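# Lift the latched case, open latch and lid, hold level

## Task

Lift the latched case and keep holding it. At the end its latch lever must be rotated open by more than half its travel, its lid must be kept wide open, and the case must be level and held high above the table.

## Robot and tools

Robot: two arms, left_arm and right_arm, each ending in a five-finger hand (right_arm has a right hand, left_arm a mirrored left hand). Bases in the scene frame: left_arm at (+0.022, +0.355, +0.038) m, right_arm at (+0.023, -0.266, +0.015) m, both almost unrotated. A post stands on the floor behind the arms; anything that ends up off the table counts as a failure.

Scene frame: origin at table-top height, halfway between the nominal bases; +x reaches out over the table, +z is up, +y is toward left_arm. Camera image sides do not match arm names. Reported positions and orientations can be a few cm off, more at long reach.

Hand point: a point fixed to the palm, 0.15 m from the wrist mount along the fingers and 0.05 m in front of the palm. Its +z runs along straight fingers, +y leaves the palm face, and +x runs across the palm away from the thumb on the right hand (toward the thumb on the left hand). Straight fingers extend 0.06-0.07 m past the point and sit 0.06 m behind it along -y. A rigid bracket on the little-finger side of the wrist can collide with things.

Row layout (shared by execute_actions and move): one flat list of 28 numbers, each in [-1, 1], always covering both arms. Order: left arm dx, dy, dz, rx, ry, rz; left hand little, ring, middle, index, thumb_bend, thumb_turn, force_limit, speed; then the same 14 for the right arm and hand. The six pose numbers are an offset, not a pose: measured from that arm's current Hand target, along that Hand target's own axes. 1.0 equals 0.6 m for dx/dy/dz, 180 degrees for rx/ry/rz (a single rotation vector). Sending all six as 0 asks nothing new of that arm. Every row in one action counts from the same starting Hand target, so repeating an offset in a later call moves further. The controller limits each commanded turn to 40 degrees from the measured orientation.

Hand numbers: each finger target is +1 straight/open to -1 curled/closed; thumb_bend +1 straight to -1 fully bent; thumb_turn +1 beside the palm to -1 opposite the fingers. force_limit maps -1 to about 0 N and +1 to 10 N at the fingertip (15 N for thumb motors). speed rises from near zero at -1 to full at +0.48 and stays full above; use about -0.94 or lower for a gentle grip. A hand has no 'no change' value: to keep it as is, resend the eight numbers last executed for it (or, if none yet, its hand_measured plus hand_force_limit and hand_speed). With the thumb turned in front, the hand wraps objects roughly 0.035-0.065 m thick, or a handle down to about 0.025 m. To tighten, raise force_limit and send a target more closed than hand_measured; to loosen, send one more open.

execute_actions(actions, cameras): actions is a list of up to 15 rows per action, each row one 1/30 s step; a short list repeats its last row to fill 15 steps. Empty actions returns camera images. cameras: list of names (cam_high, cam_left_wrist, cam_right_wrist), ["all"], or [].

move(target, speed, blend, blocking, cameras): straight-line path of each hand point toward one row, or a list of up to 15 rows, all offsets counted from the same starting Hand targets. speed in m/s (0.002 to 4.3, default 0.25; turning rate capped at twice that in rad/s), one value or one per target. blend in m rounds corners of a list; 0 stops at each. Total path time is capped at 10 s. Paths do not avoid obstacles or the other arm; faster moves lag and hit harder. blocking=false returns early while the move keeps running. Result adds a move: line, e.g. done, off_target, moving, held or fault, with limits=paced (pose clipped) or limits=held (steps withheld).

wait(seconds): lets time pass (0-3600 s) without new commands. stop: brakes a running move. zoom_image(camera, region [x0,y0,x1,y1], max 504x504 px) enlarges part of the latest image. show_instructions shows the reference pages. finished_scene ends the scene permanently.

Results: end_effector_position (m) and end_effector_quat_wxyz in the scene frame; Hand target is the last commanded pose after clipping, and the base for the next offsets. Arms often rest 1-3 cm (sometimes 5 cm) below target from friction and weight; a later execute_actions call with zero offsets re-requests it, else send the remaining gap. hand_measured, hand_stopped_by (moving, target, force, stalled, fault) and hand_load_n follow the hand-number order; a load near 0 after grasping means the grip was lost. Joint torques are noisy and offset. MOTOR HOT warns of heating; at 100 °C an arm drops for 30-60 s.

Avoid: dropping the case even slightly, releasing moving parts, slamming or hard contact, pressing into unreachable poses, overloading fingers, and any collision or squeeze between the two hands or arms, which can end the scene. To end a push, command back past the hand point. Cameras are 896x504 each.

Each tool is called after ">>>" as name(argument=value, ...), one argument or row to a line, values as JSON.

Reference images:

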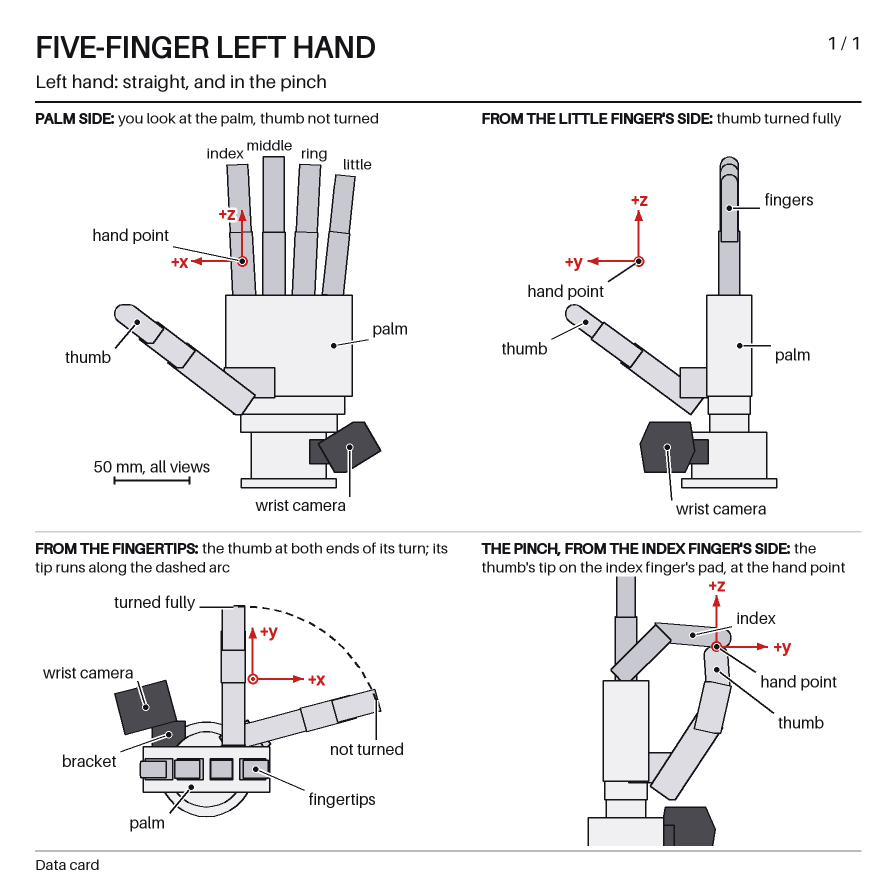

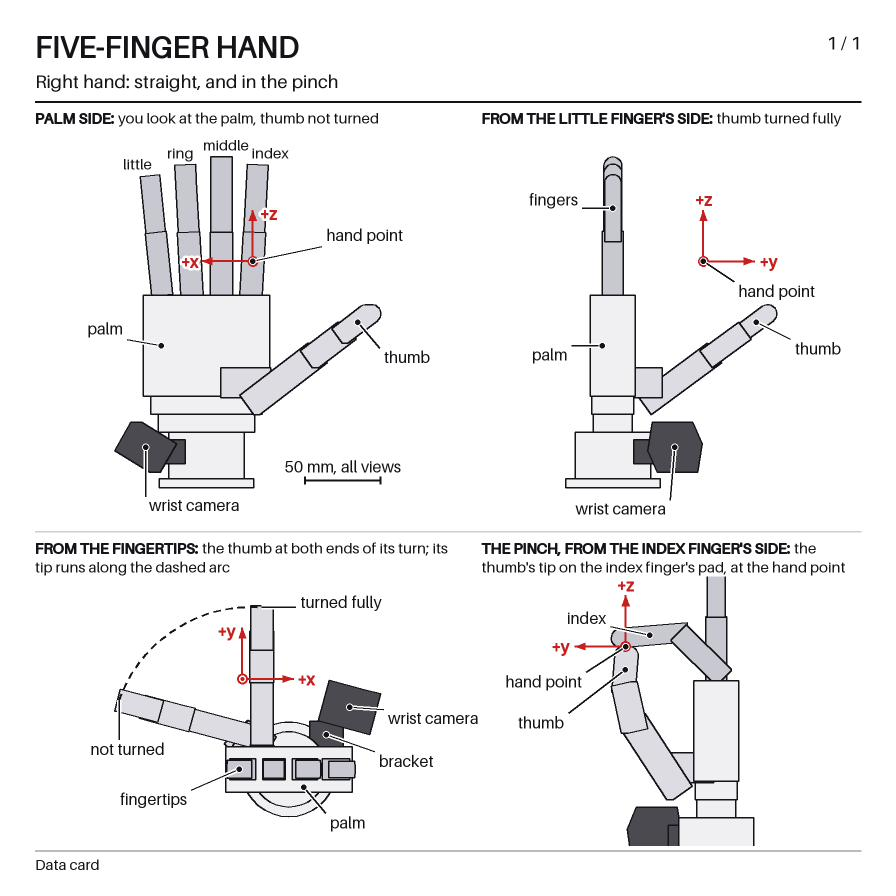

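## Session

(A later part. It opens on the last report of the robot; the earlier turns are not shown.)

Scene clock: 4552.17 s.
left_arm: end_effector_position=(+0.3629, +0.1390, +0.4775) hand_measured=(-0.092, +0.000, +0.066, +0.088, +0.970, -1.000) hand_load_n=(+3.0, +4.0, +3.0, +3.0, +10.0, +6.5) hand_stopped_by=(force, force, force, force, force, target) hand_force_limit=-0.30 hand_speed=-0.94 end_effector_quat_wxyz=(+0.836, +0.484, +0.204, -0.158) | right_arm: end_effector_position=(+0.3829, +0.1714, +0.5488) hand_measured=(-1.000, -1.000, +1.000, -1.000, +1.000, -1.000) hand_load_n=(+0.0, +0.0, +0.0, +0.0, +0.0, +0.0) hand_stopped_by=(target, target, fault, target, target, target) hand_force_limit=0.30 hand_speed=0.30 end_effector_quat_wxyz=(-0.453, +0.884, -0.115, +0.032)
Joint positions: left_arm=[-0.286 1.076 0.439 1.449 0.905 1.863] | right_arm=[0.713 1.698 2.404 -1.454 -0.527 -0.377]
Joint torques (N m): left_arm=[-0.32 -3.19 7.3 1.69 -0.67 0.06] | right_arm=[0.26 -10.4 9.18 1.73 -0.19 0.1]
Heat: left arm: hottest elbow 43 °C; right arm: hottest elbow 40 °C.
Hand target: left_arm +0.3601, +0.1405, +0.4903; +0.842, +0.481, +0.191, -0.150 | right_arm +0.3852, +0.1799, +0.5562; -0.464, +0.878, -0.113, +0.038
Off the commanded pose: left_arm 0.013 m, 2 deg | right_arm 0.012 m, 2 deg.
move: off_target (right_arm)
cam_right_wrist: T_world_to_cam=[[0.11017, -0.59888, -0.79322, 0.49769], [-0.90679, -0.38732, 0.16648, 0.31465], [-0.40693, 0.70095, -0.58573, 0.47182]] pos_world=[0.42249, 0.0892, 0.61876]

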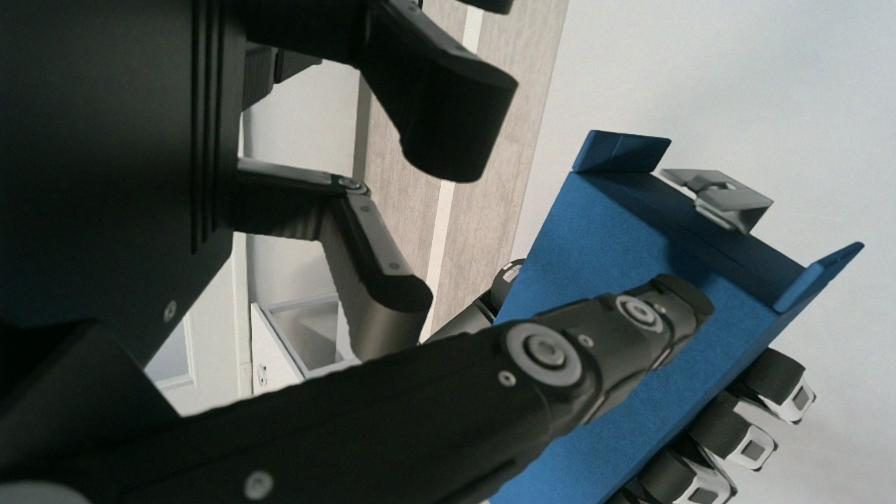

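>>> wait(
  seconds=0.1,
  cameras=["all"],
)

Scene clock: 4574.90 s.
left_arm: end_effector_position=(+0.3629, +0.1390, +0.4775) hand_measured=(-0.092, +0.000, +0.066, +0.088, +0.970, -1.000) hand_load_n=(+3.0, +4.0, +3.5, +3.0, +10.0, +6.5) hand_stopped_by=(force, force, force, force, force, target) hand_force_limit=-0.30 hand_speed=-0.94 end_effector_quat_wxyz=(+0.836, +0.484, +0.204, -0.158) | right_arm: end_effector_position=(+0.3828, +0.1714, +0.5488) hand_measured=(-1.000, -1.000, +1.000, -1.000, +1.000, -1.000) hand_load_n=(+0.0, +0.0, +0.0, +0.0, +0.0, +0.0) hand_stopped_by=(target, target, fault, target, target, target) hand_force_limit=0.30 hand_speed=0.30 end_effector_quat_wxyz=(-0.453, +0.884, -0.115, +0.031)
Joint positions: left_arm=[-0.286 1.076 0.439 1.449 0.905 1.863] | right_arm=[0.713 1.698 2.404 -1.454 -0.527 -0.377]
Joint torques (N m): left_arm=[0.15 -3.43 7.36 1.58 -0.67 0.09] | right_arm=[0.32 -10.46 9.17 1.76 -0.18 0.12]
Heat: left arm: hottest elbow 43 °C; right arm: hottest elbow 40 °C.
Hand target: left_arm +0.3601, +0.1405, +0.4903; +0.842, +0.481, +0.191, -0.150 | right_arm +0.3852, +0.1799, +0.5562; -0.464, +0.878, -0.113, +0.038
Off the commanded pose: left_arm 0.013 m, 2 deg | right_arm 0.012 m, 2 deg.
wait: 0.10 s; at rest from the start
cam_left_wrist: T_world_to_cam=[[-0.28173, -0.47925, -0.83123, 0.55754], [0.68606, 0.50504, -0.5237, -0.07225], [0.67079, -0.71782, 0.18651, -0.11998]] pos_world=[0.28713, 0.21757, 0.44799]
cam_right_wrist: T_world_to_cam=[[0.10938, -0.59877, -0.79342, 0.49815], [-0.90685, -0.38696, 0.16701, 0.31422], [-0.40702, 0.70124, -0.58532, 0.47154]] pos_world=[0.42239, 0.0892, 0.61876]

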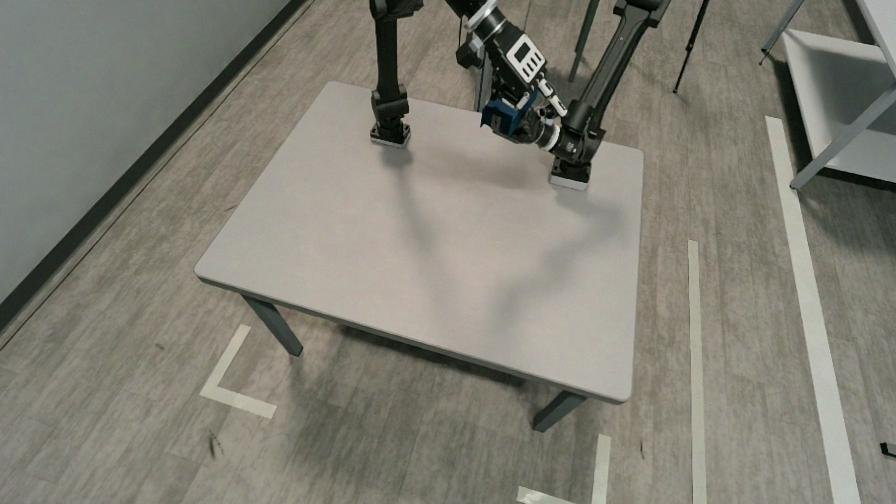

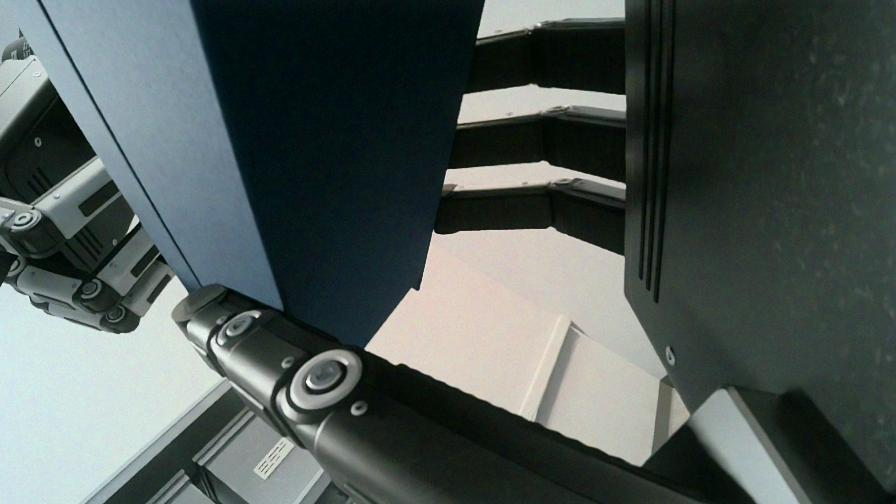

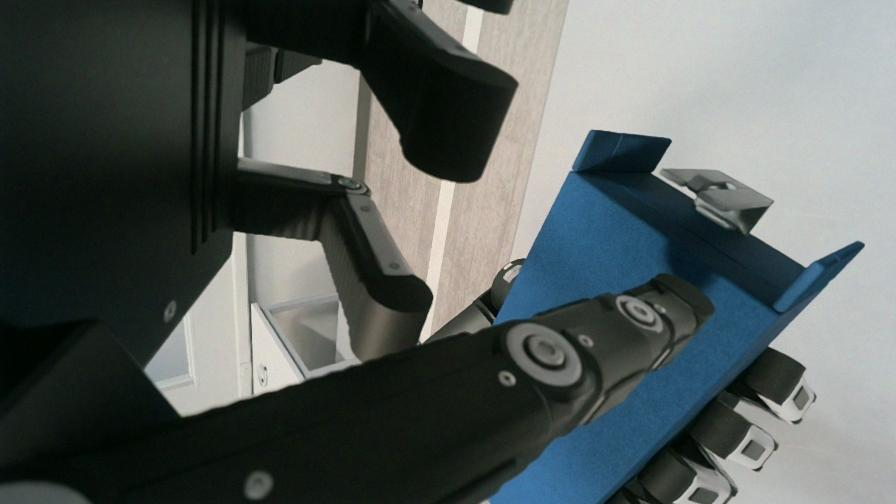

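>>> zoom_image(
  camera="cam_right_wrist",
  region=[540, 110, 880, 330],
)

Scaled by 1.482 from the camera's image (finer frame: 1280x720).

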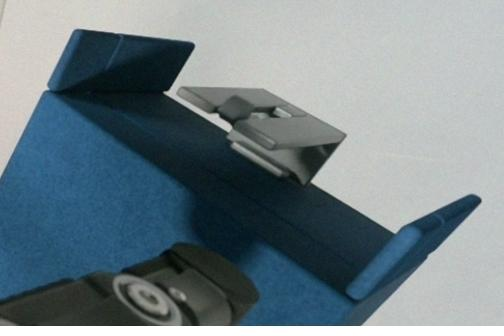

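>>> move(
  target=[0,0,0,0,0,0,-0.4,-0.47,-0.32,-0.47,0.6,-1,-0.3,-0.94,0.00877,-0.0079,0.01083,0,0,0,-1,-1,1,-1,1,-1,0.3,0.3],
  speed=0.05,
  cameras=["cam_right_wrist"],
)

Scene clock: 4633.57 s.
left_arm: end_effector_position=(+0.3629, +0.1390, +0.4775) hand_measured=(-0.092, +0.000, +0.066, +0.088, +0.970, -1.000) hand_load_n=(+3.5, +4.0, +3.5, +3.0, +10.0, +6.5) hand_stopped_by=(force, force, force, force, force, target) hand_force_limit=-0.30 hand_speed=-0.94 end_effector_quat_wxyz=(+0.836, +0.484, +0.204, -0.158) | right_arm: end_effector_position=(+0.3938, +0.1806, +0.5416) hand_measured=(-1.000, -1.000, +1.000, -1.000, +1.000, -1.000) hand_load_n=(+0.0, +0.0, +0.0, +0.0, +0.0, +0.0) hand_stopped_by=(target, target, fault, target, target, target) hand_force_limit=0.30 hand_speed=0.30 end_effector_quat_wxyz=(-0.451, +0.885, -0.117, +0.030)
Joint positions: left_arm=[-0.286 1.076 0.439 1.449 0.905 1.863] | right_arm=[0.713 1.737 2.437 -1.454 -0.526 -0.375]
Joint torques (N m): left_arm=[-0.03 -3.31 7.34 1.62 -0.68 0.07] | right_arm=[0.56 -11.05 10.55 1.25 -0.21 0.12]
Heat: left arm: hottest elbow 43 °C; right arm: hottest elbow 40 °C.
Hand target: left_arm +0.3601, +0.1405, +0.4903; +0.842, +0.481, +0.191, -0.150 | right_arm +0.3923, +0.1865, +0.5560; -0.464, +0.878, -0.113, +0.038
Off the commanded pose: left_arm 0.013 m, 2 deg | right_arm 0.016 m, 2 deg.
move: off_target (right_arm)
cam_right_wrist: T_world_to_cam=[[0.10478, -0.60206, -0.79155, 0.49818], [-0.90646, -0.38522, 0.173, 0.32518], [-0.40908, 0.69938, -0.58611, 0.46697]] pos_world=[0.43359, 0.09861, 0.61177]

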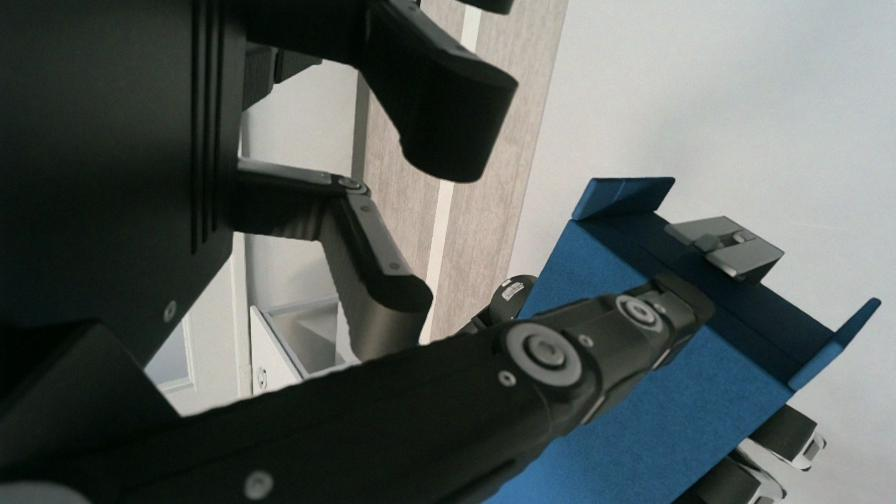

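>>> zoom_image(
  camera="cam_right_wrist",
  region=[540, 150, 896, 420],
)

Scaled by 1.416 from the camera's image (finer frame: 1280x720).

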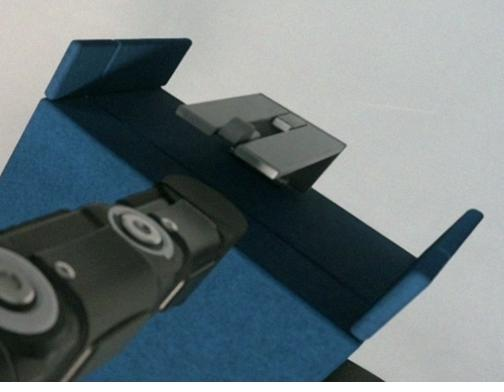

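>>> move(
  target=[0,0,0,0,0,0,-0.4,-0.47,-0.32,-0.47,0.6,-1,-0.3,-0.94,0.0104,0.01755,-0.0261,0,0,0,-1,-1,1,-1,1,-1,0.3,0.3],
  speed=0.05,
  cameras=["cam_right_wrist"],
)

>>> zoom_image(
  camera="cam_right_wrist",
  region=[540, 150, 896, 420],
)

Scene clock: 4661.30 s.
left_arm: end_effector_position=(+0.3629, +0.1390, +0.4775) hand_measured=(-0.092, +0.000, +0.066, +0.088, +0.970, -1.000) hand_load_n=(+3.0, +4.0, +3.0, +3.0, +9.5, +6.0) hand_stopped_by=(force, force, force, force, force, target) hand_force_limit=-0.30 hand_speed=-0.94 end_effector_quat_wxyz=(+0.836, +0.484, +0.204, -0.158) | right_arm: end_effector_position=(+0.3930, +0.1737, +0.5471) hand_measured=(-1.000, -1.000, +1.000, -1.000, +1.000, -1.000) hand_load_n=(+0.0, +0.0, +0.0, +0.0, +0.0, +0.0) hand_stopped_by=(target, target, fault, target, target, target) hand_force_limit=0.30 hand_speed=0.30 end_effector_quat_wxyz=(-0.457, +0.881, -0.118, +0.027)
Joint positions: left_arm=[-0.286 1.076 0.439 1.449 0.905 1.863] | right_arm=[0.699 1.724 2.429 -1.454 -0.546 -0.375]
Joint torques (N m): left_arm=[-0.21 -3.08 7.39 1.73 -0.68 0.09] | right_arm=[-1.26 -12.45 7.31 1.13 -0.39 -0.11]
Heat: left arm: hottest elbow 43 °C; right arm: hottest elbow 41 °C.
Hand target: left_arm +0.3601, +0.1405, +0.4903; +0.842, +0.481, +0.191, -0.150 | right_arm +0.3938, +0.1668, +0.5561; -0.464, +0.878, -0.113, +0.038
Off the commanded pose: left_arm 0.013 m, 2 deg | right_arm 0.011 m, 2 deg.
move: off_target (right_arm)
cam_right_wrist: T_world_to_cam=[[0.1016, -0.59077, -0.80041, 0.50258], [-0.90562, -0.38793, 0.17136, 0.32199], [-0.41174, 0.70746, -0.57443, 0.46791]] pos_world=[0.4332, 0.09079, 0.61588]

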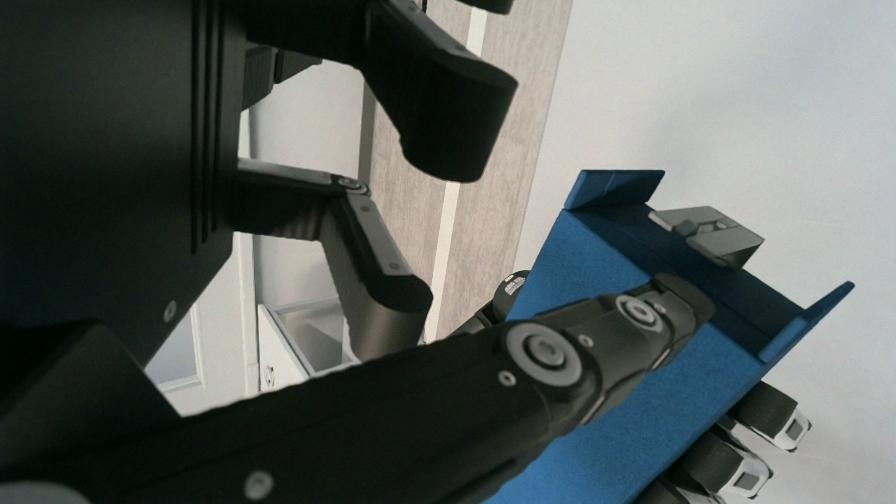

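Scaled by 1.416 from the camera's image (finer frame: 1280x720).

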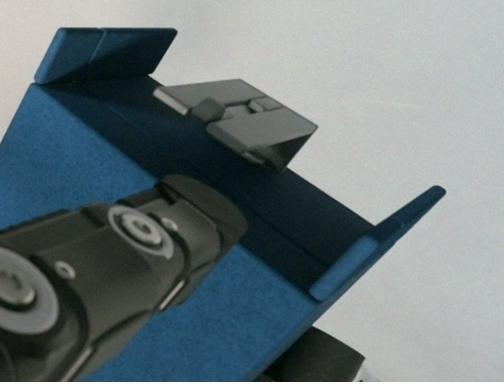

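>>> move(
  target=[0,0,0,0,0,0,-0.4,-0.47,-0.32,-0.47,0.6,-1,-0.3,-0.94,-0.0025,0.02095,0.0097,0,0,0,-1,-1,1,-1,1,-1,0.3,0.3],
  speed=0.04,
  cameras=["cam_right_wrist"],
)

>>> zoom_image(
  camera="cam_right_wrist",
  region=[540, 150, 896, 420],
)

Scene clock: 4677.07 s.
left_arm: end_effector_position=(+0.3630, +0.1389, +0.4773) hand_measured=(-0.092, +0.000, +0.066, +0.088, +0.970, -1.000) hand_load_n=(+3.5, +4.0, +3.5, +3.0, +10.0, +6.5) hand_stopped_by=(force, force, force, force, force, target) hand_force_limit=-0.30 hand_speed=-0.94 end_effector_quat_wxyz=(+0.836, +0.484, +0.205, -0.160) | right_arm: end_effector_position=(+0.3865, +0.1685, +0.5339) hand_measured=(-1.000, -1.000, +1.000, -1.000, +1.000, -1.000) hand_load_n=(+0.0, +0.0, +0.0, +0.0, +0.0, +0.0) hand_stopped_by=(target, target, fault, target, target, target) hand_force_limit=0.30 hand_speed=0.30 end_effector_quat_wxyz=(-0.453, +0.883, -0.120, +0.023)
Joint positions: left_arm=[-0.286 1.076 0.439 1.449 0.905 1.859] | right_arm=[0.699 1.669 2.314 -1.406 -0.547 -0.375]
Joint torques (N m): left_arm=[-0.09 -2.9 7.35 1.7 -0.68 0.12] | right_arm=[-1.2 -12.16 7.56 1.72 -0.34 -0.11]
Heat: left arm: hottest elbow 43 °C; right arm: hottest elbow 41 °C.
Hand target: left_arm +0.3601, +0.1404, +0.4902; +0.842, +0.481, +0.191, -0.150 | right_arm +0.3913, +0.1650, +0.5425; -0.464, +0.878, -0.113, +0.038
Off the commanded pose: left_arm 0.013 m, 2 deg | right_arm 0.011 m, 2 deg.
move: off_target (right_arm)
cam_right_wrist: T_world_to_cam=[[0.09407, -0.59663, -0.79698, 0.49157], [-0.90368, -0.38708, 0.18311, 0.30919], [-0.41775, 0.703, -0.57557, 0.46496]] pos_world=[0.4274, 0.0861, 0.60278]

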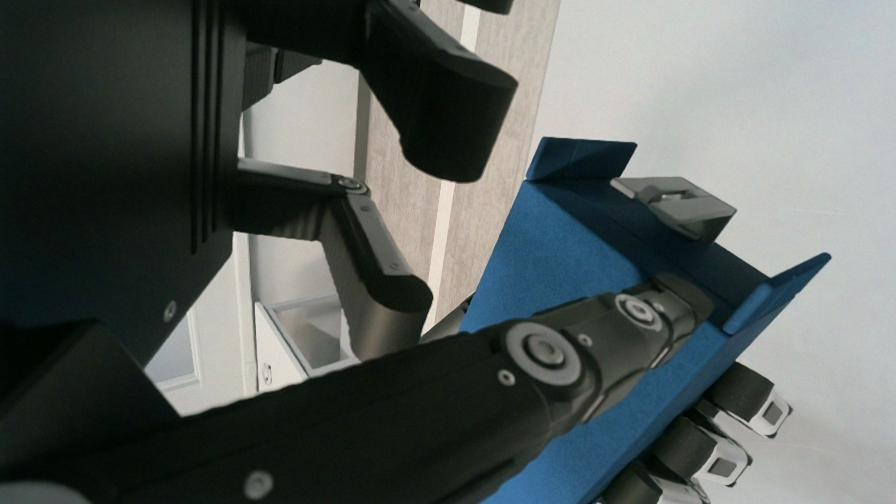

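Scaled by 1.416 from the camera's image (finer frame: 1280x720).

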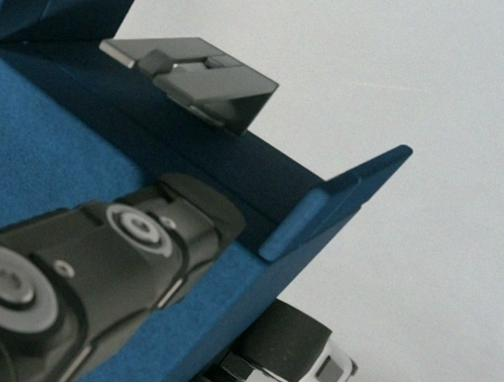

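>>> move(
  target=[0,0,0,0,0,0,-0.4,-0.47,-0.32,-0.47,0.6,-1,-0.3,-0.94,0.00539,-0.0061,0.00841,0,0,0,-1,-1,1,-1,1,-1,0.3,0.3],
  speed=0.04,
  cameras=["cam_right_wrist"],
)

>>> zoom_image(
  camera="cam_right_wrist",
  region=[540, 150, 896, 420],
)

Scene clock: 4685.20 s.
left_arm: end_effector_position=(+0.3630, +0.1389, +0.4773) hand_measured=(-0.092, +0.000, +0.066, +0.088, +0.970, -1.000) hand_load_n=(+3.5, +4.0, +3.0, +3.0, +10.0, +6.0) hand_stopped_by=(force, force, force, force, force, target) hand_force_limit=-0.30 hand_speed=-0.94 end_effector_quat_wxyz=(+0.836, +0.484, +0.205, -0.160) | right_arm: end_effector_position=(+0.3865, +0.1685, +0.5339) hand_measured=(-1.000, -1.000, +1.000, -1.000, +1.000, -1.000) hand_load_n=(+0.0, +0.5, +0.0, +0.0, +0.0, +0.0) hand_stopped_by=(target, target, fault, target, target, target) hand_force_limit=0.30 hand_speed=0.30 end_effector_quat_wxyz=(-0.453, +0.883, -0.120, +0.023)
Joint positions: left_arm=[-0.286 1.076 0.439 1.449 0.905 1.859] | right_arm=[0.699 1.669 2.314 -1.406 -0.547 -0.375]
Joint torques (N m): left_arm=[-0.09 -2.9 7.35 1.68 -0.68 0.11] | right_arm=[-0.91 -10.29 9.88 1.51 -0.29 -0.09]
Heat: left arm: hottest elbow 43 °C; right arm: hottest elbow 40 °C.
Hand target: left_arm +0.3601, +0.1404, +0.4902; +0.842, +0.481, +0.191, -0.150 | right_arm +0.3959, +0.1703, +0.5425; -0.464, +0.878, -0.113, +0.038
Off the commanded pose: left_arm 0.013 m, 2 deg | right_arm 0.013 m, 2 deg.
move: off_target (right_arm)
cam_right_wrist: T_world_to_cam=[[0.09407, -0.59663, -0.79698, 0.49157], [-0.90368, -0.38708, 0.18311, 0.30919], [-0.41775, 0.703, -0.57557, 0.46496]] pos_world=[0.4274, 0.0861, 0.60278]

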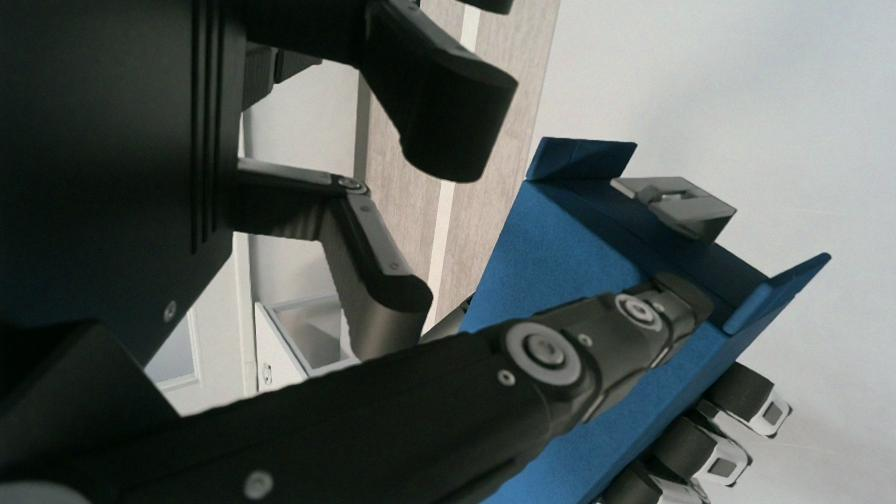

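Scaled by 1.416 from the camera's image (finer frame: 1280x720).

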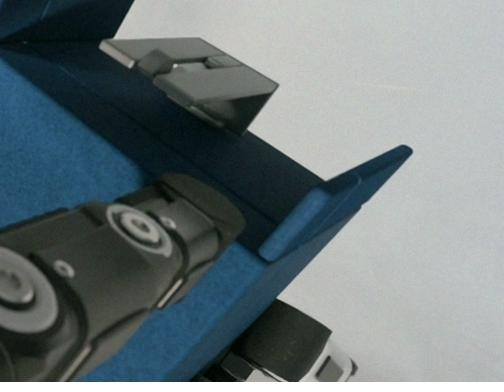

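>>> move(
  target=[0,0,0,0,0,0,-0.4,-0.47,-0.32,-0.47,0.6,-1,-0.3,-0.94,0.0029,-0.0034,0.0046,0,0,0,-1,-1,1,-1,1,-1,0.3,0.3],
  speed=0.04,
  cameras=[],
)

Scene clock: 4691.63 s.
left_arm: end_effector_position=(+0.3630, +0.1389, +0.4773) hand_measured=(-0.092, +0.000, +0.066, +0.088, +0.970, -1.000) hand_load_n=(+3.5, +4.0, +3.0, +3.0, +10.0, +6.0) hand_stopped_by=(force, force, force, force, force, target) hand_force_limit=-0.30 hand_speed=-0.94 end_effector_quat_wxyz=(+0.836, +0.484, +0.205, -0.160) | right_arm: end_effector_position=(+0.3883, +0.1700, +0.5334) hand_measured=(-1.000, -1.000, +1.000, -1.000, +1.000, -1.000) hand_load_n=(+0.0, +0.5, -0.5, +0.0, +0.0, +0.5) hand_stopped_by=(target, target, fault, target, target, target) hand_force_limit=0.30 hand_speed=0.30 end_effector_quat_wxyz=(-0.453, +0.883, -0.120, +0.023)
Joint positions: left_arm=[-0.286 1.076 0.439 1.449 0.905 1.859] | right_arm=[0.699 1.675 2.32 -1.406 -0.547 -0.375]
Joint torques (N m): left_arm=[-0.09 -2.96 7.32 1.68 -0.69 0.11] | right_arm=[-0.91 -9.88 10.67 1.44 -0.23 -0.07]
Heat: left arm: hottest elbow 43 °C; right arm: hottest elbow 40 °C.
Hand target: left_arm +0.3601, +0.1404, +0.4902; +0.842, +0.481, +0.191, -0.150 | right_arm +0.3984, +0.1732, +0.5425; -0.464, +0.878, -0.113, +0.038
Off the commanded pose: left_arm 0.013 m, 2 deg | right_arm 0.014 m, 2 deg.
move: off_target (right_arm)

>>> move(
  target=[0,0,0,0,0,0,-0.4,-0.47,-0.32,-0.47,0.6,-1,-0.3,-0.94,0.0022,-0.0030,0.0040,0,0,0,-1,-1,1,-1,1,-1,0.3,0.3],
  speed=0.04,
  cameras=["cam_right_wrist"],
)

>>> zoom_image(
  camera="cam_right_wrist",
  region=[540, 150, 896, 420],
)

Scene clock: 4697.27 s.
left_arm: end_effector_position=(+0.3631, +0.1389, +0.4773) hand_measured=(-0.092, +0.000, +0.066, +0.088, +0.970, -1.000) hand_load_n=(+3.0, +4.0, +3.5, +3.0, +10.0, +6.0) hand_stopped_by=(force, force, force, force, force, target) hand_force_limit=-0.30 hand_speed=-0.94 end_effector_quat_wxyz=(+0.836, +0.483, +0.205, -0.160) | right_arm: end_effector_position=(+0.3920, +0.1729, +0.5334) hand_measured=(-1.000, -1.000, +1.000, -1.000, +1.000, -1.000) hand_load_n=(+0.0, +0.0, +0.0, +0.0, +0.0, +0.5) hand_stopped_by=(target, target, fault, target, target, target) hand_force_limit=0.30 hand_speed=0.30 end_effector_quat_wxyz=(-0.454, +0.883, -0.119, +0.024)
Joint positions: left_arm=[-0.286 1.076 0.439 1.449 0.905 1.859] | right_arm=[0.699 1.688 2.337 -1.406 -0.546 -0.375]
Joint torques (N m): left_arm=[0.09 -3.25 7.35 1.62 -0.67 0.13] | right_arm=[-0.62 -10.05 10.69 1.31 -0.19 -0.07]
Heat: left arm: hottest elbow 43 °C; right arm: hottest elbow 40 °C.
Hand target: left_arm +0.3601, +0.1404, +0.4902; +0.842, +0.481, +0.191, -0.150 | right_arm +0.4005, +0.1758, +0.5425; -0.464, +0.878, -0.113, +0.038
Off the commanded pose: left_arm 0.013 m, 2 deg | right_arm 0.013 m, 2 deg.
move: off_target (right_arm)
cam_right_wrist: T_world_to_cam=[[0.09638, -0.59488, -0.79802, 0.49265], [-0.90434, -0.38725, 0.17944, 0.31811], [-0.41578, 0.70439, -0.5753, 0.46275]] pos_world=[0.4326, 0.0903, 0.60228]

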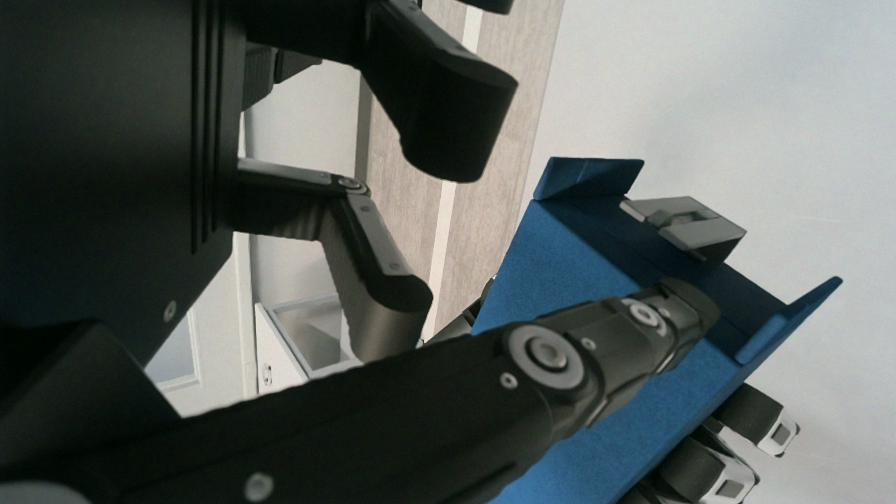

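Scaled by 1.416 from the camera's image (finer frame: 1280x720).

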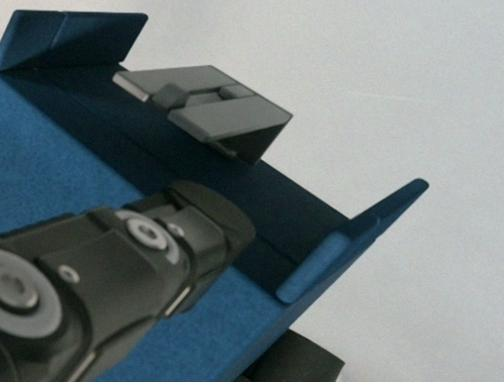

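>>> zoom_image(
  camera="cam_right_wrist",
  region=[600, 210, 800, 390],
)

>>> zoom_image(
  camera="cam_high",
  region=[480, 55, 580, 150],
)

Scaled by 2.520 from the camera's image (finer frame: 1280x720).

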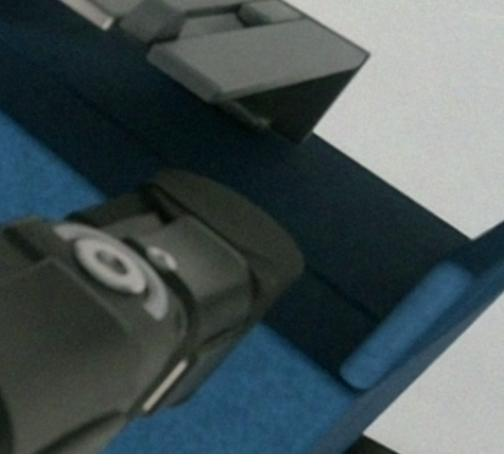

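This scene's latest camera images include none from cam_high. They are from: cam_right_wrist. cam_high's image comes with the result of a call that names it in "cameras".

>>> move(
  target=[0,0,0,0,0,0,-0.4,-0.47,-0.32,-0.47,0.6,-1,-0.3,-0.94,0.0022,-0.0030,0.0040,0,0,0,-1,-1,1,-1,1,-1,0.3,0.3],
  speed=0.04,
  cameras=["cam_right_wrist", "cam_high"],
)

>>> zoom_image(
  camera="cam_right_wrist",
  region=[600, 180, 840, 400],
)

>>> zoom_image(
  camera="cam_high",
  region=[480, 55, 580, 150],
)

Scene clock: 4736.53 s.
left_arm: end_effector_position=(+0.3631, +0.1390, +0.4773) hand_measured=(-0.092, +0.000, +0.066, +0.088, +0.970, -1.000) hand_load_n=(+3.0, +4.0, +3.0, +2.5, +10.0, +6.5) hand_stopped_by=(force, force, force, force, force, target) hand_force_limit=-0.30 hand_speed=-0.94 end_effector_quat_wxyz=(+0.836, +0.483, +0.205, -0.159) | right_arm: end_effector_position=(+0.3956, +0.1756, +0.5337) hand_measured=(-1.000, -1.000, +1.000, -1.000, +1.000, -1.000) hand_load_n=(+0.0, +0.0, +0.0, +0.0, +0.0, +0.0) hand_stopped_by=(target, target, fault, target, target, target) hand_force_limit=0.30 hand_speed=0.30 end_effector_quat_wxyz=(-0.455, +0.882, -0.119, +0.026)
Joint positions: left_arm=[-0.286 1.076 0.439 1.449 0.904 1.859] | right_arm=[0.699 1.7 2.353 -1.406 -0.545 -0.375]
Joint torques (N m): left_arm=[-0.15 -3.19 7.31 1.69 -0.67 0.12] | right_arm=[-0.62 -10.23 10.67 1.11 -0.19 -0.05]
Heat: left arm: hottest elbow 43 °C; right arm: hottest elbow 40 °C.
Hand target: left_arm +0.3601, +0.1405, +0.4903; +0.842, +0.481, +0.191, -0.150 | right_arm +0.4024, +0.1784, +0.5428; -0.464, +0.878, -0.113, +0.038
Off the commanded pose: left_arm 0.013 m, 2 deg | right_arm 0.012 m, 2 deg.
move: off_target (right_arm)
cam_right_wrist: T_world_to_cam=[[0.09891, -0.59333, -0.79886, 0.49338], [-0.90534, -0.38686, 0.17524, 0.32498], [-0.41302, 0.7059, -0.57543, 0.4612]] pos_world=[0.4359, 0.0929, 0.60258]
Images, in order (width x height): cam_high 896x504, cam_right_wrist 896x504.

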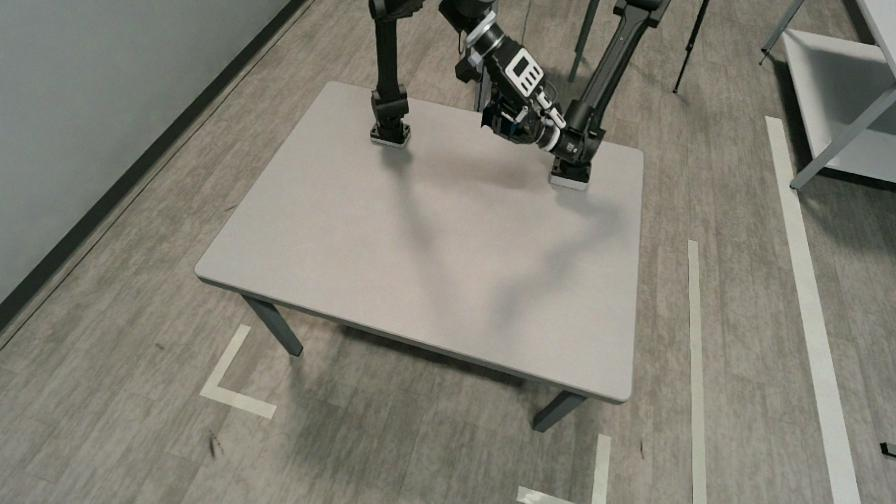

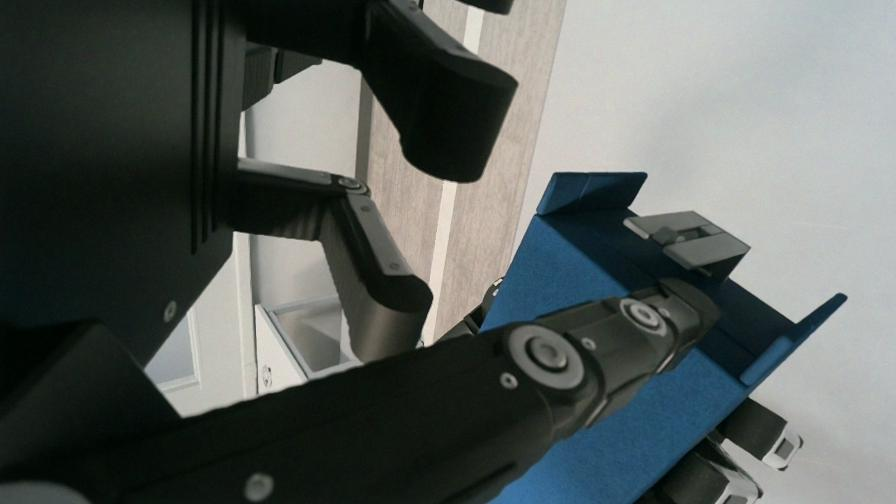

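Scaled by 2.100 from the camera's image (finer frame: 1280x720).

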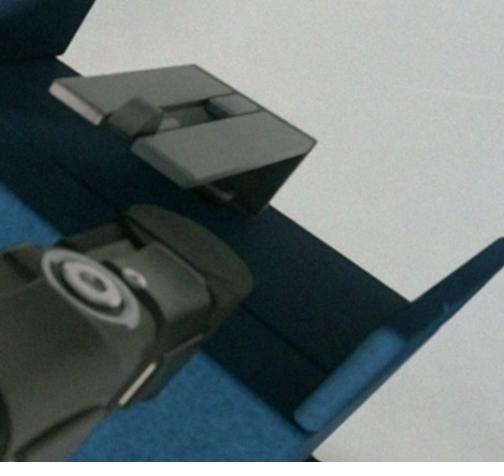

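Scaled by 5.040 from the camera's image (finer frame: 1280x720).

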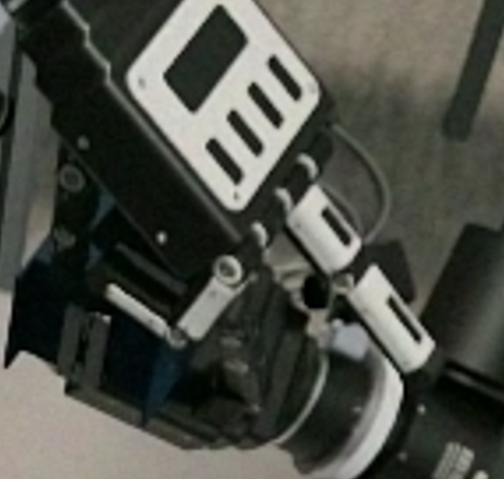

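>>> move(
  target=[0,0,0,0,0,0,-0.4,-0.47,-0.32,-0.47,0.6,-1,-0.3,-0.94,-0.00039,0.00822,0.00568,0,0,0,-1,-1,1,-1,1,-1,0.3,0.3],
  speed=0.04,
  cameras=["cam_right_wrist"],
)

>>> zoom_image(
  camera="cam_right_wrist",
  region=[600, 180, 840, 400],
)

Scene clock: 4752.00 s.
left_arm: end_effector_position=(+0.3631, +0.1390, +0.4773) hand_measured=(-0.092, +0.000, +0.066, +0.088, +0.970, -1.000) hand_load_n=(+3.5, +4.0, +3.0, +3.0, +10.0, +6.0) hand_stopped_by=(force, force, force, force, force, target) hand_force_limit=-0.30 hand_speed=-0.94 end_effector_quat_wxyz=(+0.836, +0.483, +0.205, -0.159) | right_arm: end_effector_position=(+0.3970, +0.1766, +0.5347) hand_measured=(-1.000, -1.000, +1.000, -1.000, +1.000, -1.000) hand_load_n=(+0.0, +0.0, +0.0, +0.0, +0.0, +0.0) hand_stopped_by=(target, target, fault, target, target, target) hand_force_limit=0.30 hand_speed=0.30 end_effector_quat_wxyz=(-0.457, +0.881, -0.118, +0.029)
Joint positions: left_arm=[-0.286 1.076 0.439 1.449 0.904 1.859] | right_arm=[0.699 1.7 2.353 -1.398 -0.544 -0.375]
Joint torques (N m): left_arm=[-0.03 -3.02 7.3 1.72 -0.65 0.12] | right_arm=[-0.67 -11.46 7.43 1.72 -0.2 -0.06]
Heat: left arm: hottest elbow 43 °C; right arm: hottest elbow 41 °C.
Hand target: left_arm +0.3601, +0.1405, +0.4903; +0.842, +0.481, +0.191, -0.150 | right_arm +0.4019, +0.1785, +0.5368; -0.464, +0.878, -0.113, +0.038
Off the commanded pose: left_arm 0.013 m, 2 deg | right_arm 0.006 m, 1 deg.
move: done
cam_right_wrist: T_world_to_cam=[[0.1038, -0.58959, -0.801, 0.49317], [-0.90667, -0.38717, 0.16749, 0.33115], [-0.40887, 0.70886, -0.57475, 0.45917]] pos_world=[0.43679, 0.09349, 0.60347]

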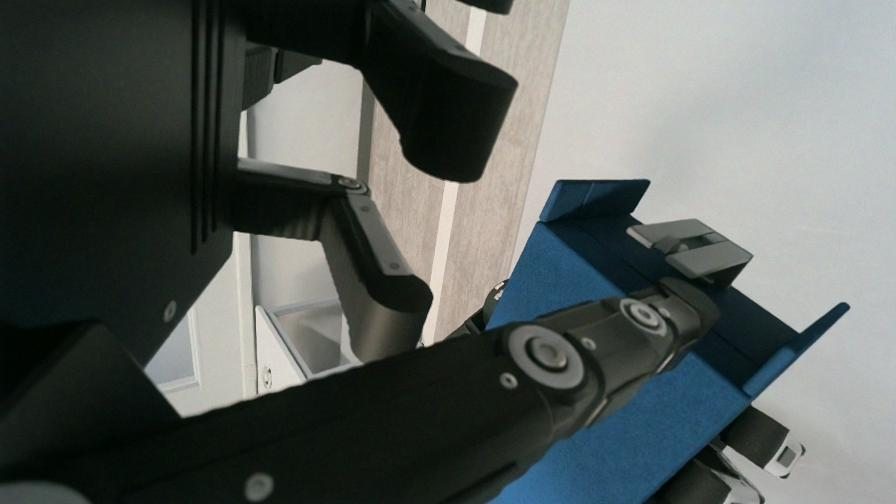

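Scaled by 2.100 from the camera's image (finer frame: 1280x720).

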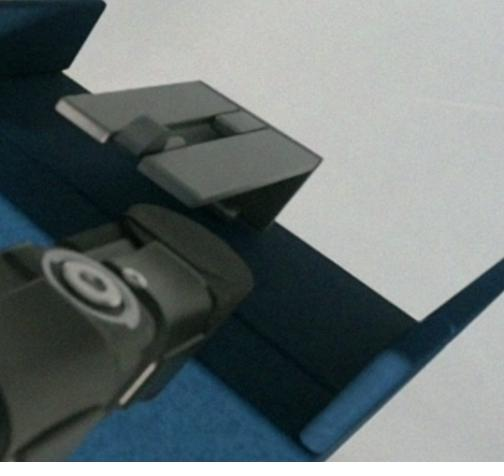

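>>> move(
  target=[0,0,0,0,0,0,-0.4,-0.47,-0.32,-0.47,0.6,-1,-0.3,-0.94,-0.00039,0.00822,0.00568,0,0,0,-1,-1,1,-1,1,-1,0.3,0.3],
  speed=0.04,
  cameras=["cam_right_wrist"],
)

>>> zoom_image(
  camera="cam_right_wrist",
  region=[600, 180, 840, 400],
)

Scene clock: 4757.70 s.
left_arm: end_effector_position=(+0.3640, +0.1387, +0.4763) hand_measured=(-0.092, +0.000, +0.066, +0.088, +0.970, -1.000) hand_load_n=(+3.5, +4.0, +3.0, +3.5, +10.0, +6.0) hand_stopped_by=(force, force, force, force, force, target) hand_force_limit=-0.30 hand_speed=-0.94 end_effector_quat_wxyz=(+0.835, +0.483, +0.209, -0.164) | right_arm: end_effector_position=(+0.3981, +0.1773, +0.5301) hand_measured=(-1.000, -1.000, +1.000, -1.000, +1.000, -1.000) hand_load_n=(+0.0, +0.0, +0.0, +0.0, +0.0, +0.0) hand_stopped_by=(target, target, fault, target, target, target) hand_force_limit=0.30 hand_speed=0.30 end_effector_quat_wxyz=(-0.459, +0.880, -0.117, +0.031)
Joint positions: left_arm=[-0.286 1.076 0.439 1.446 0.904 1.851] | right_arm=[0.699 1.686 2.316 -1.369 -0.544 -0.375]
Joint torques (N m): left_arm=[-0.26 -3.49 7.21 1.77 -0.64 0.22] | right_arm=[-0.38 -11.46 7.17 1.68 -0.16 -0.06]
Heat: left arm: hottest elbow 43 °C; right arm: hottest elbow 41 °C.
Hand target: left_arm +0.3601, +0.1404, +0.4902; +0.842, +0.481, +0.191, -0.150 | right_arm +0.4016, +0.1786, +0.5307; -0.464, +0.878, -0.113, +0.038
Off the commanded pose: left_arm 0.015 m, 3 deg | right_arm 0.004 m, 1 deg.
move: done
cam_right_wrist: T_world_to_cam=[[0.10735, -0.58656, -0.80276, 0.48878], [-0.90759, -0.38745, 0.16173, 0.3366], [-0.4059, 0.71121, -0.57395, 0.45447]] pos_world=[0.43749, 0.09389, 0.59877]

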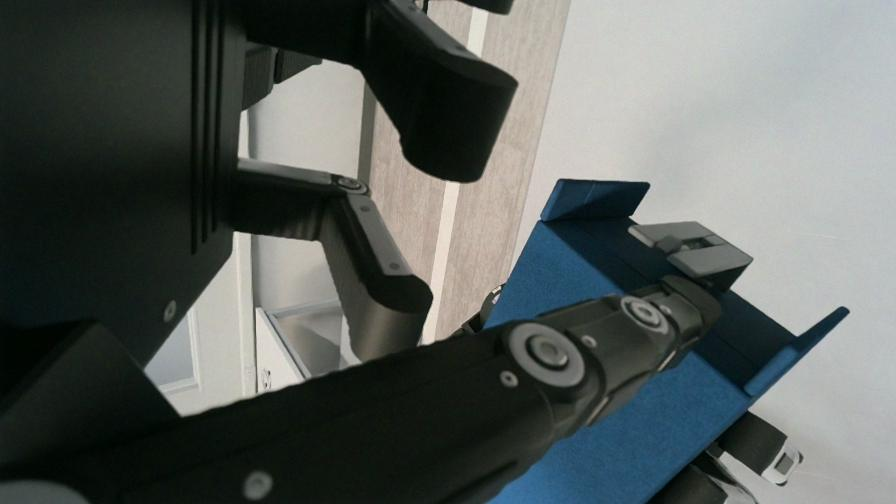

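Scaled by 2.100 from the camera's image (finer frame: 1280x720).

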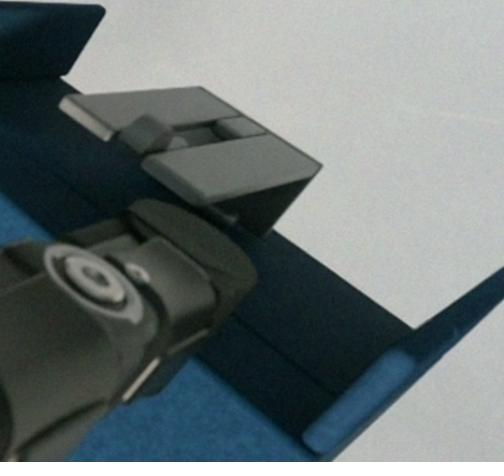

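>>> move(
  target=[0,0,0,0,0,0,-0.4,-0.47,-0.32,-0.47,0.6,-1,-0.3,-0.94,-0.007,0.0023,-0.01455,0,0,0,-1,-1,1,-1,1,-1,0.3,0.3],
  speed=0.04,
  cameras=["cam_right_wrist"],
)

>>> zoom_image(
  camera="cam_right_wrist",
  region=[600, 180, 840, 400],
)

Scene clock: 4793.30 s.
left_arm: end_effector_position=(+0.3638, +0.1384, +0.4762) hand_measured=(-0.092, +0.000, +0.066, +0.088, +0.970, -1.000) hand_load_n=(+3.5, +4.0, +3.0, +3.0, +10.0, +6.5) hand_stopped_by=(force, force, force, force, force, target) hand_force_limit=-0.30 hand_speed=-0.94 end_effector_quat_wxyz=(+0.834, +0.483, +0.208, -0.164) | right_arm: end_effector_position=(+0.3941, +0.1740, +0.5310) hand_measured=(-1.000, -1.000, +1.000, -1.000, +1.000, -1.000) hand_load_n=(+0.0, +0.0, +0.0, +0.0, +0.0, -1.0) hand_stopped_by=(target, target, fault, target, target, target) hand_force_limit=0.30 hand_speed=0.30 end_effector_quat_wxyz=(-0.459, +0.880, -0.117, +0.030)
Joint positions: left_arm=[-0.286 1.076 0.439 1.446 0.906 1.851] | right_arm=[0.699 1.672 2.3 -1.369 -0.544 -0.375]
Joint torques (N m): left_arm=[-0.32 -3.19 7.39 1.77 -0.72 0.23] | right_arm=[-0.62 -11.81 7.32 1.39 -0.28 -0.08]
Heat: left arm: hottest elbow 43 °C; right arm: hottest elbow 40 °C.
Hand target: left_arm +0.3602, +0.1404, +0.4902; +0.842, +0.481, +0.191, -0.150 | right_arm +0.3957, +0.1717, +0.5348; -0.464, +0.878, -0.113, +0.038
Off the commanded pose: left_arm 0.015 m, 3 deg | right_arm 0.005 m, 1 deg.
move: done
cam_right_wrist: T_world_to_cam=[[0.10647, -0.58732, -0.80232, 0.48817], [-0.90738, -0.38735, 0.16314, 0.33069], [-0.4066, 0.71064, -0.57417, 0.45623]] pos_world=[0.43359, 0.09059, 0.59967]

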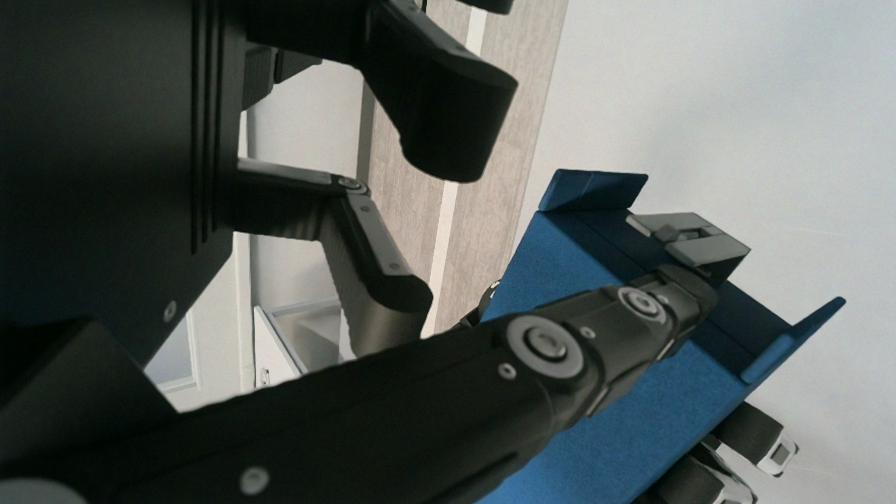

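Scaled by 2.100 from the camera's image (finer frame: 1280x720).

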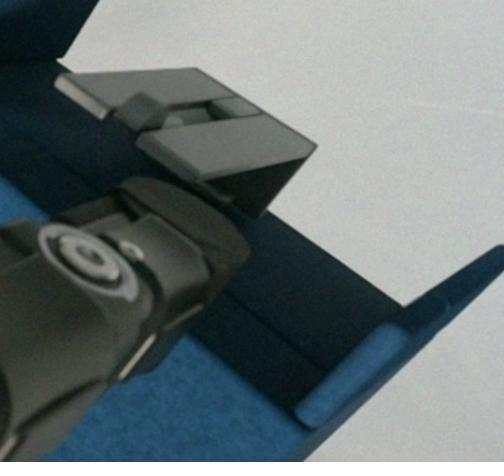

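>>> move(
  target=[0,0,0,0,0,0,-0.4,-0.47,-0.32,-0.47,0.6,-1,-0.3,-0.94,-0.00078,-0.01644,-0.01136,0,0,0,-1,-1,1,-1,1,-1,0.3,0.3],
  speed=0.04,
  cameras=["cam_right_wrist"],
)

>>> zoom_image(
  camera="cam_right_wrist",
  region=[600, 180, 840, 400],
)

Scene clock: 4801.33 s.
left_arm: end_effector_position=(+0.3639, +0.1386, +0.4762) hand_measured=(-0.092, +0.000, +0.066, +0.088, +0.970, -1.000) hand_load_n=(+3.0, +4.0, +3.5, +3.0, +10.0, +6.0) hand_stopped_by=(force, force, force, force, force, target) hand_force_limit=-0.30 hand_speed=-0.94 end_effector_quat_wxyz=(+0.835, +0.483, +0.209, -0.164) | right_arm: end_effector_position=(+0.3925, +0.1727, +0.5378) hand_measured=(-1.000, -1.000, +1.000, -1.000, +1.000, -1.000) hand_load_n=(+0.0, +0.0, +0.0, +0.0, +0.0, +0.0) hand_stopped_by=(target, target, fault, target, target, target) hand_force_limit=0.30 hand_speed=0.30 end_effector_quat_wxyz=(-0.459, +0.880, -0.117, +0.031)
Joint positions: left_arm=[-0.286 1.076 0.439 1.446 0.905 1.851] | right_arm=[0.699 1.681 2.334 -1.392 -0.544 -0.375]
Joint torques (N m): left_arm=[-0.26 -3.02 7.28 1.8 -0.68 0.22] | right_arm=[-0.73 -10.11 10.84 0.51 -0.29 -0.08]
Heat: left arm: hottest elbow 43 °C; right arm: hottest elbow 40 °C.
Hand target: left_arm +0.3601, +0.1404, +0.4902; +0.842, +0.481, +0.191, -0.150 | right_arm +0.3957, +0.1717, +0.5468; -0.464, +0.878, -0.113, +0.038
Off the commanded pose: left_arm 0.015 m, 3 deg | right_arm 0.010 m, 1 deg.
move: done
cam_right_wrist: T_world_to_cam=[[0.10735, -0.58656, -0.80276, 0.49277], [-0.90759, -0.38745, 0.16173, 0.32859], [-0.4059, 0.71121, -0.57395, 0.45987]] pos_world=[0.43199, 0.08929, 0.60637]

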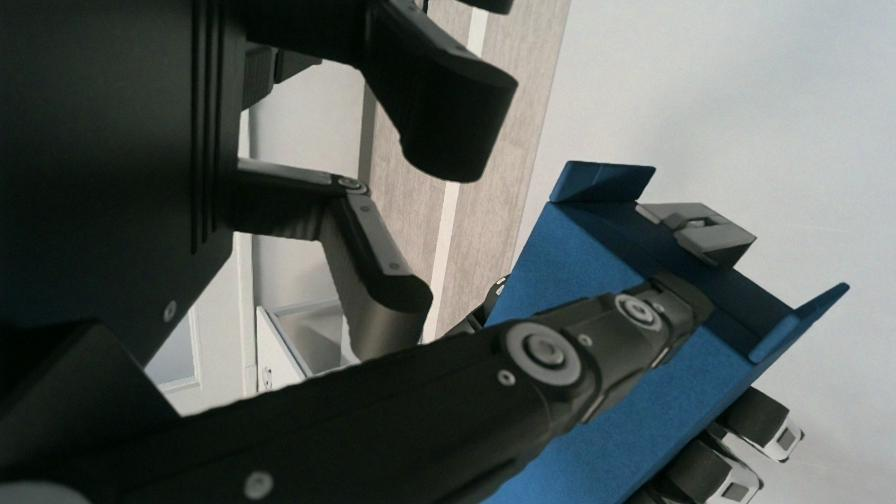

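Scaled by 2.100 from the camera's image (finer frame: 1280x720).

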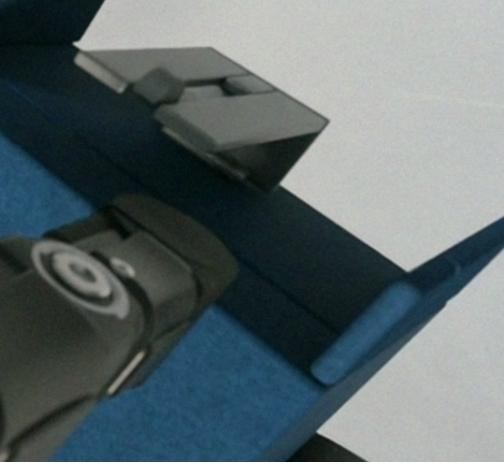

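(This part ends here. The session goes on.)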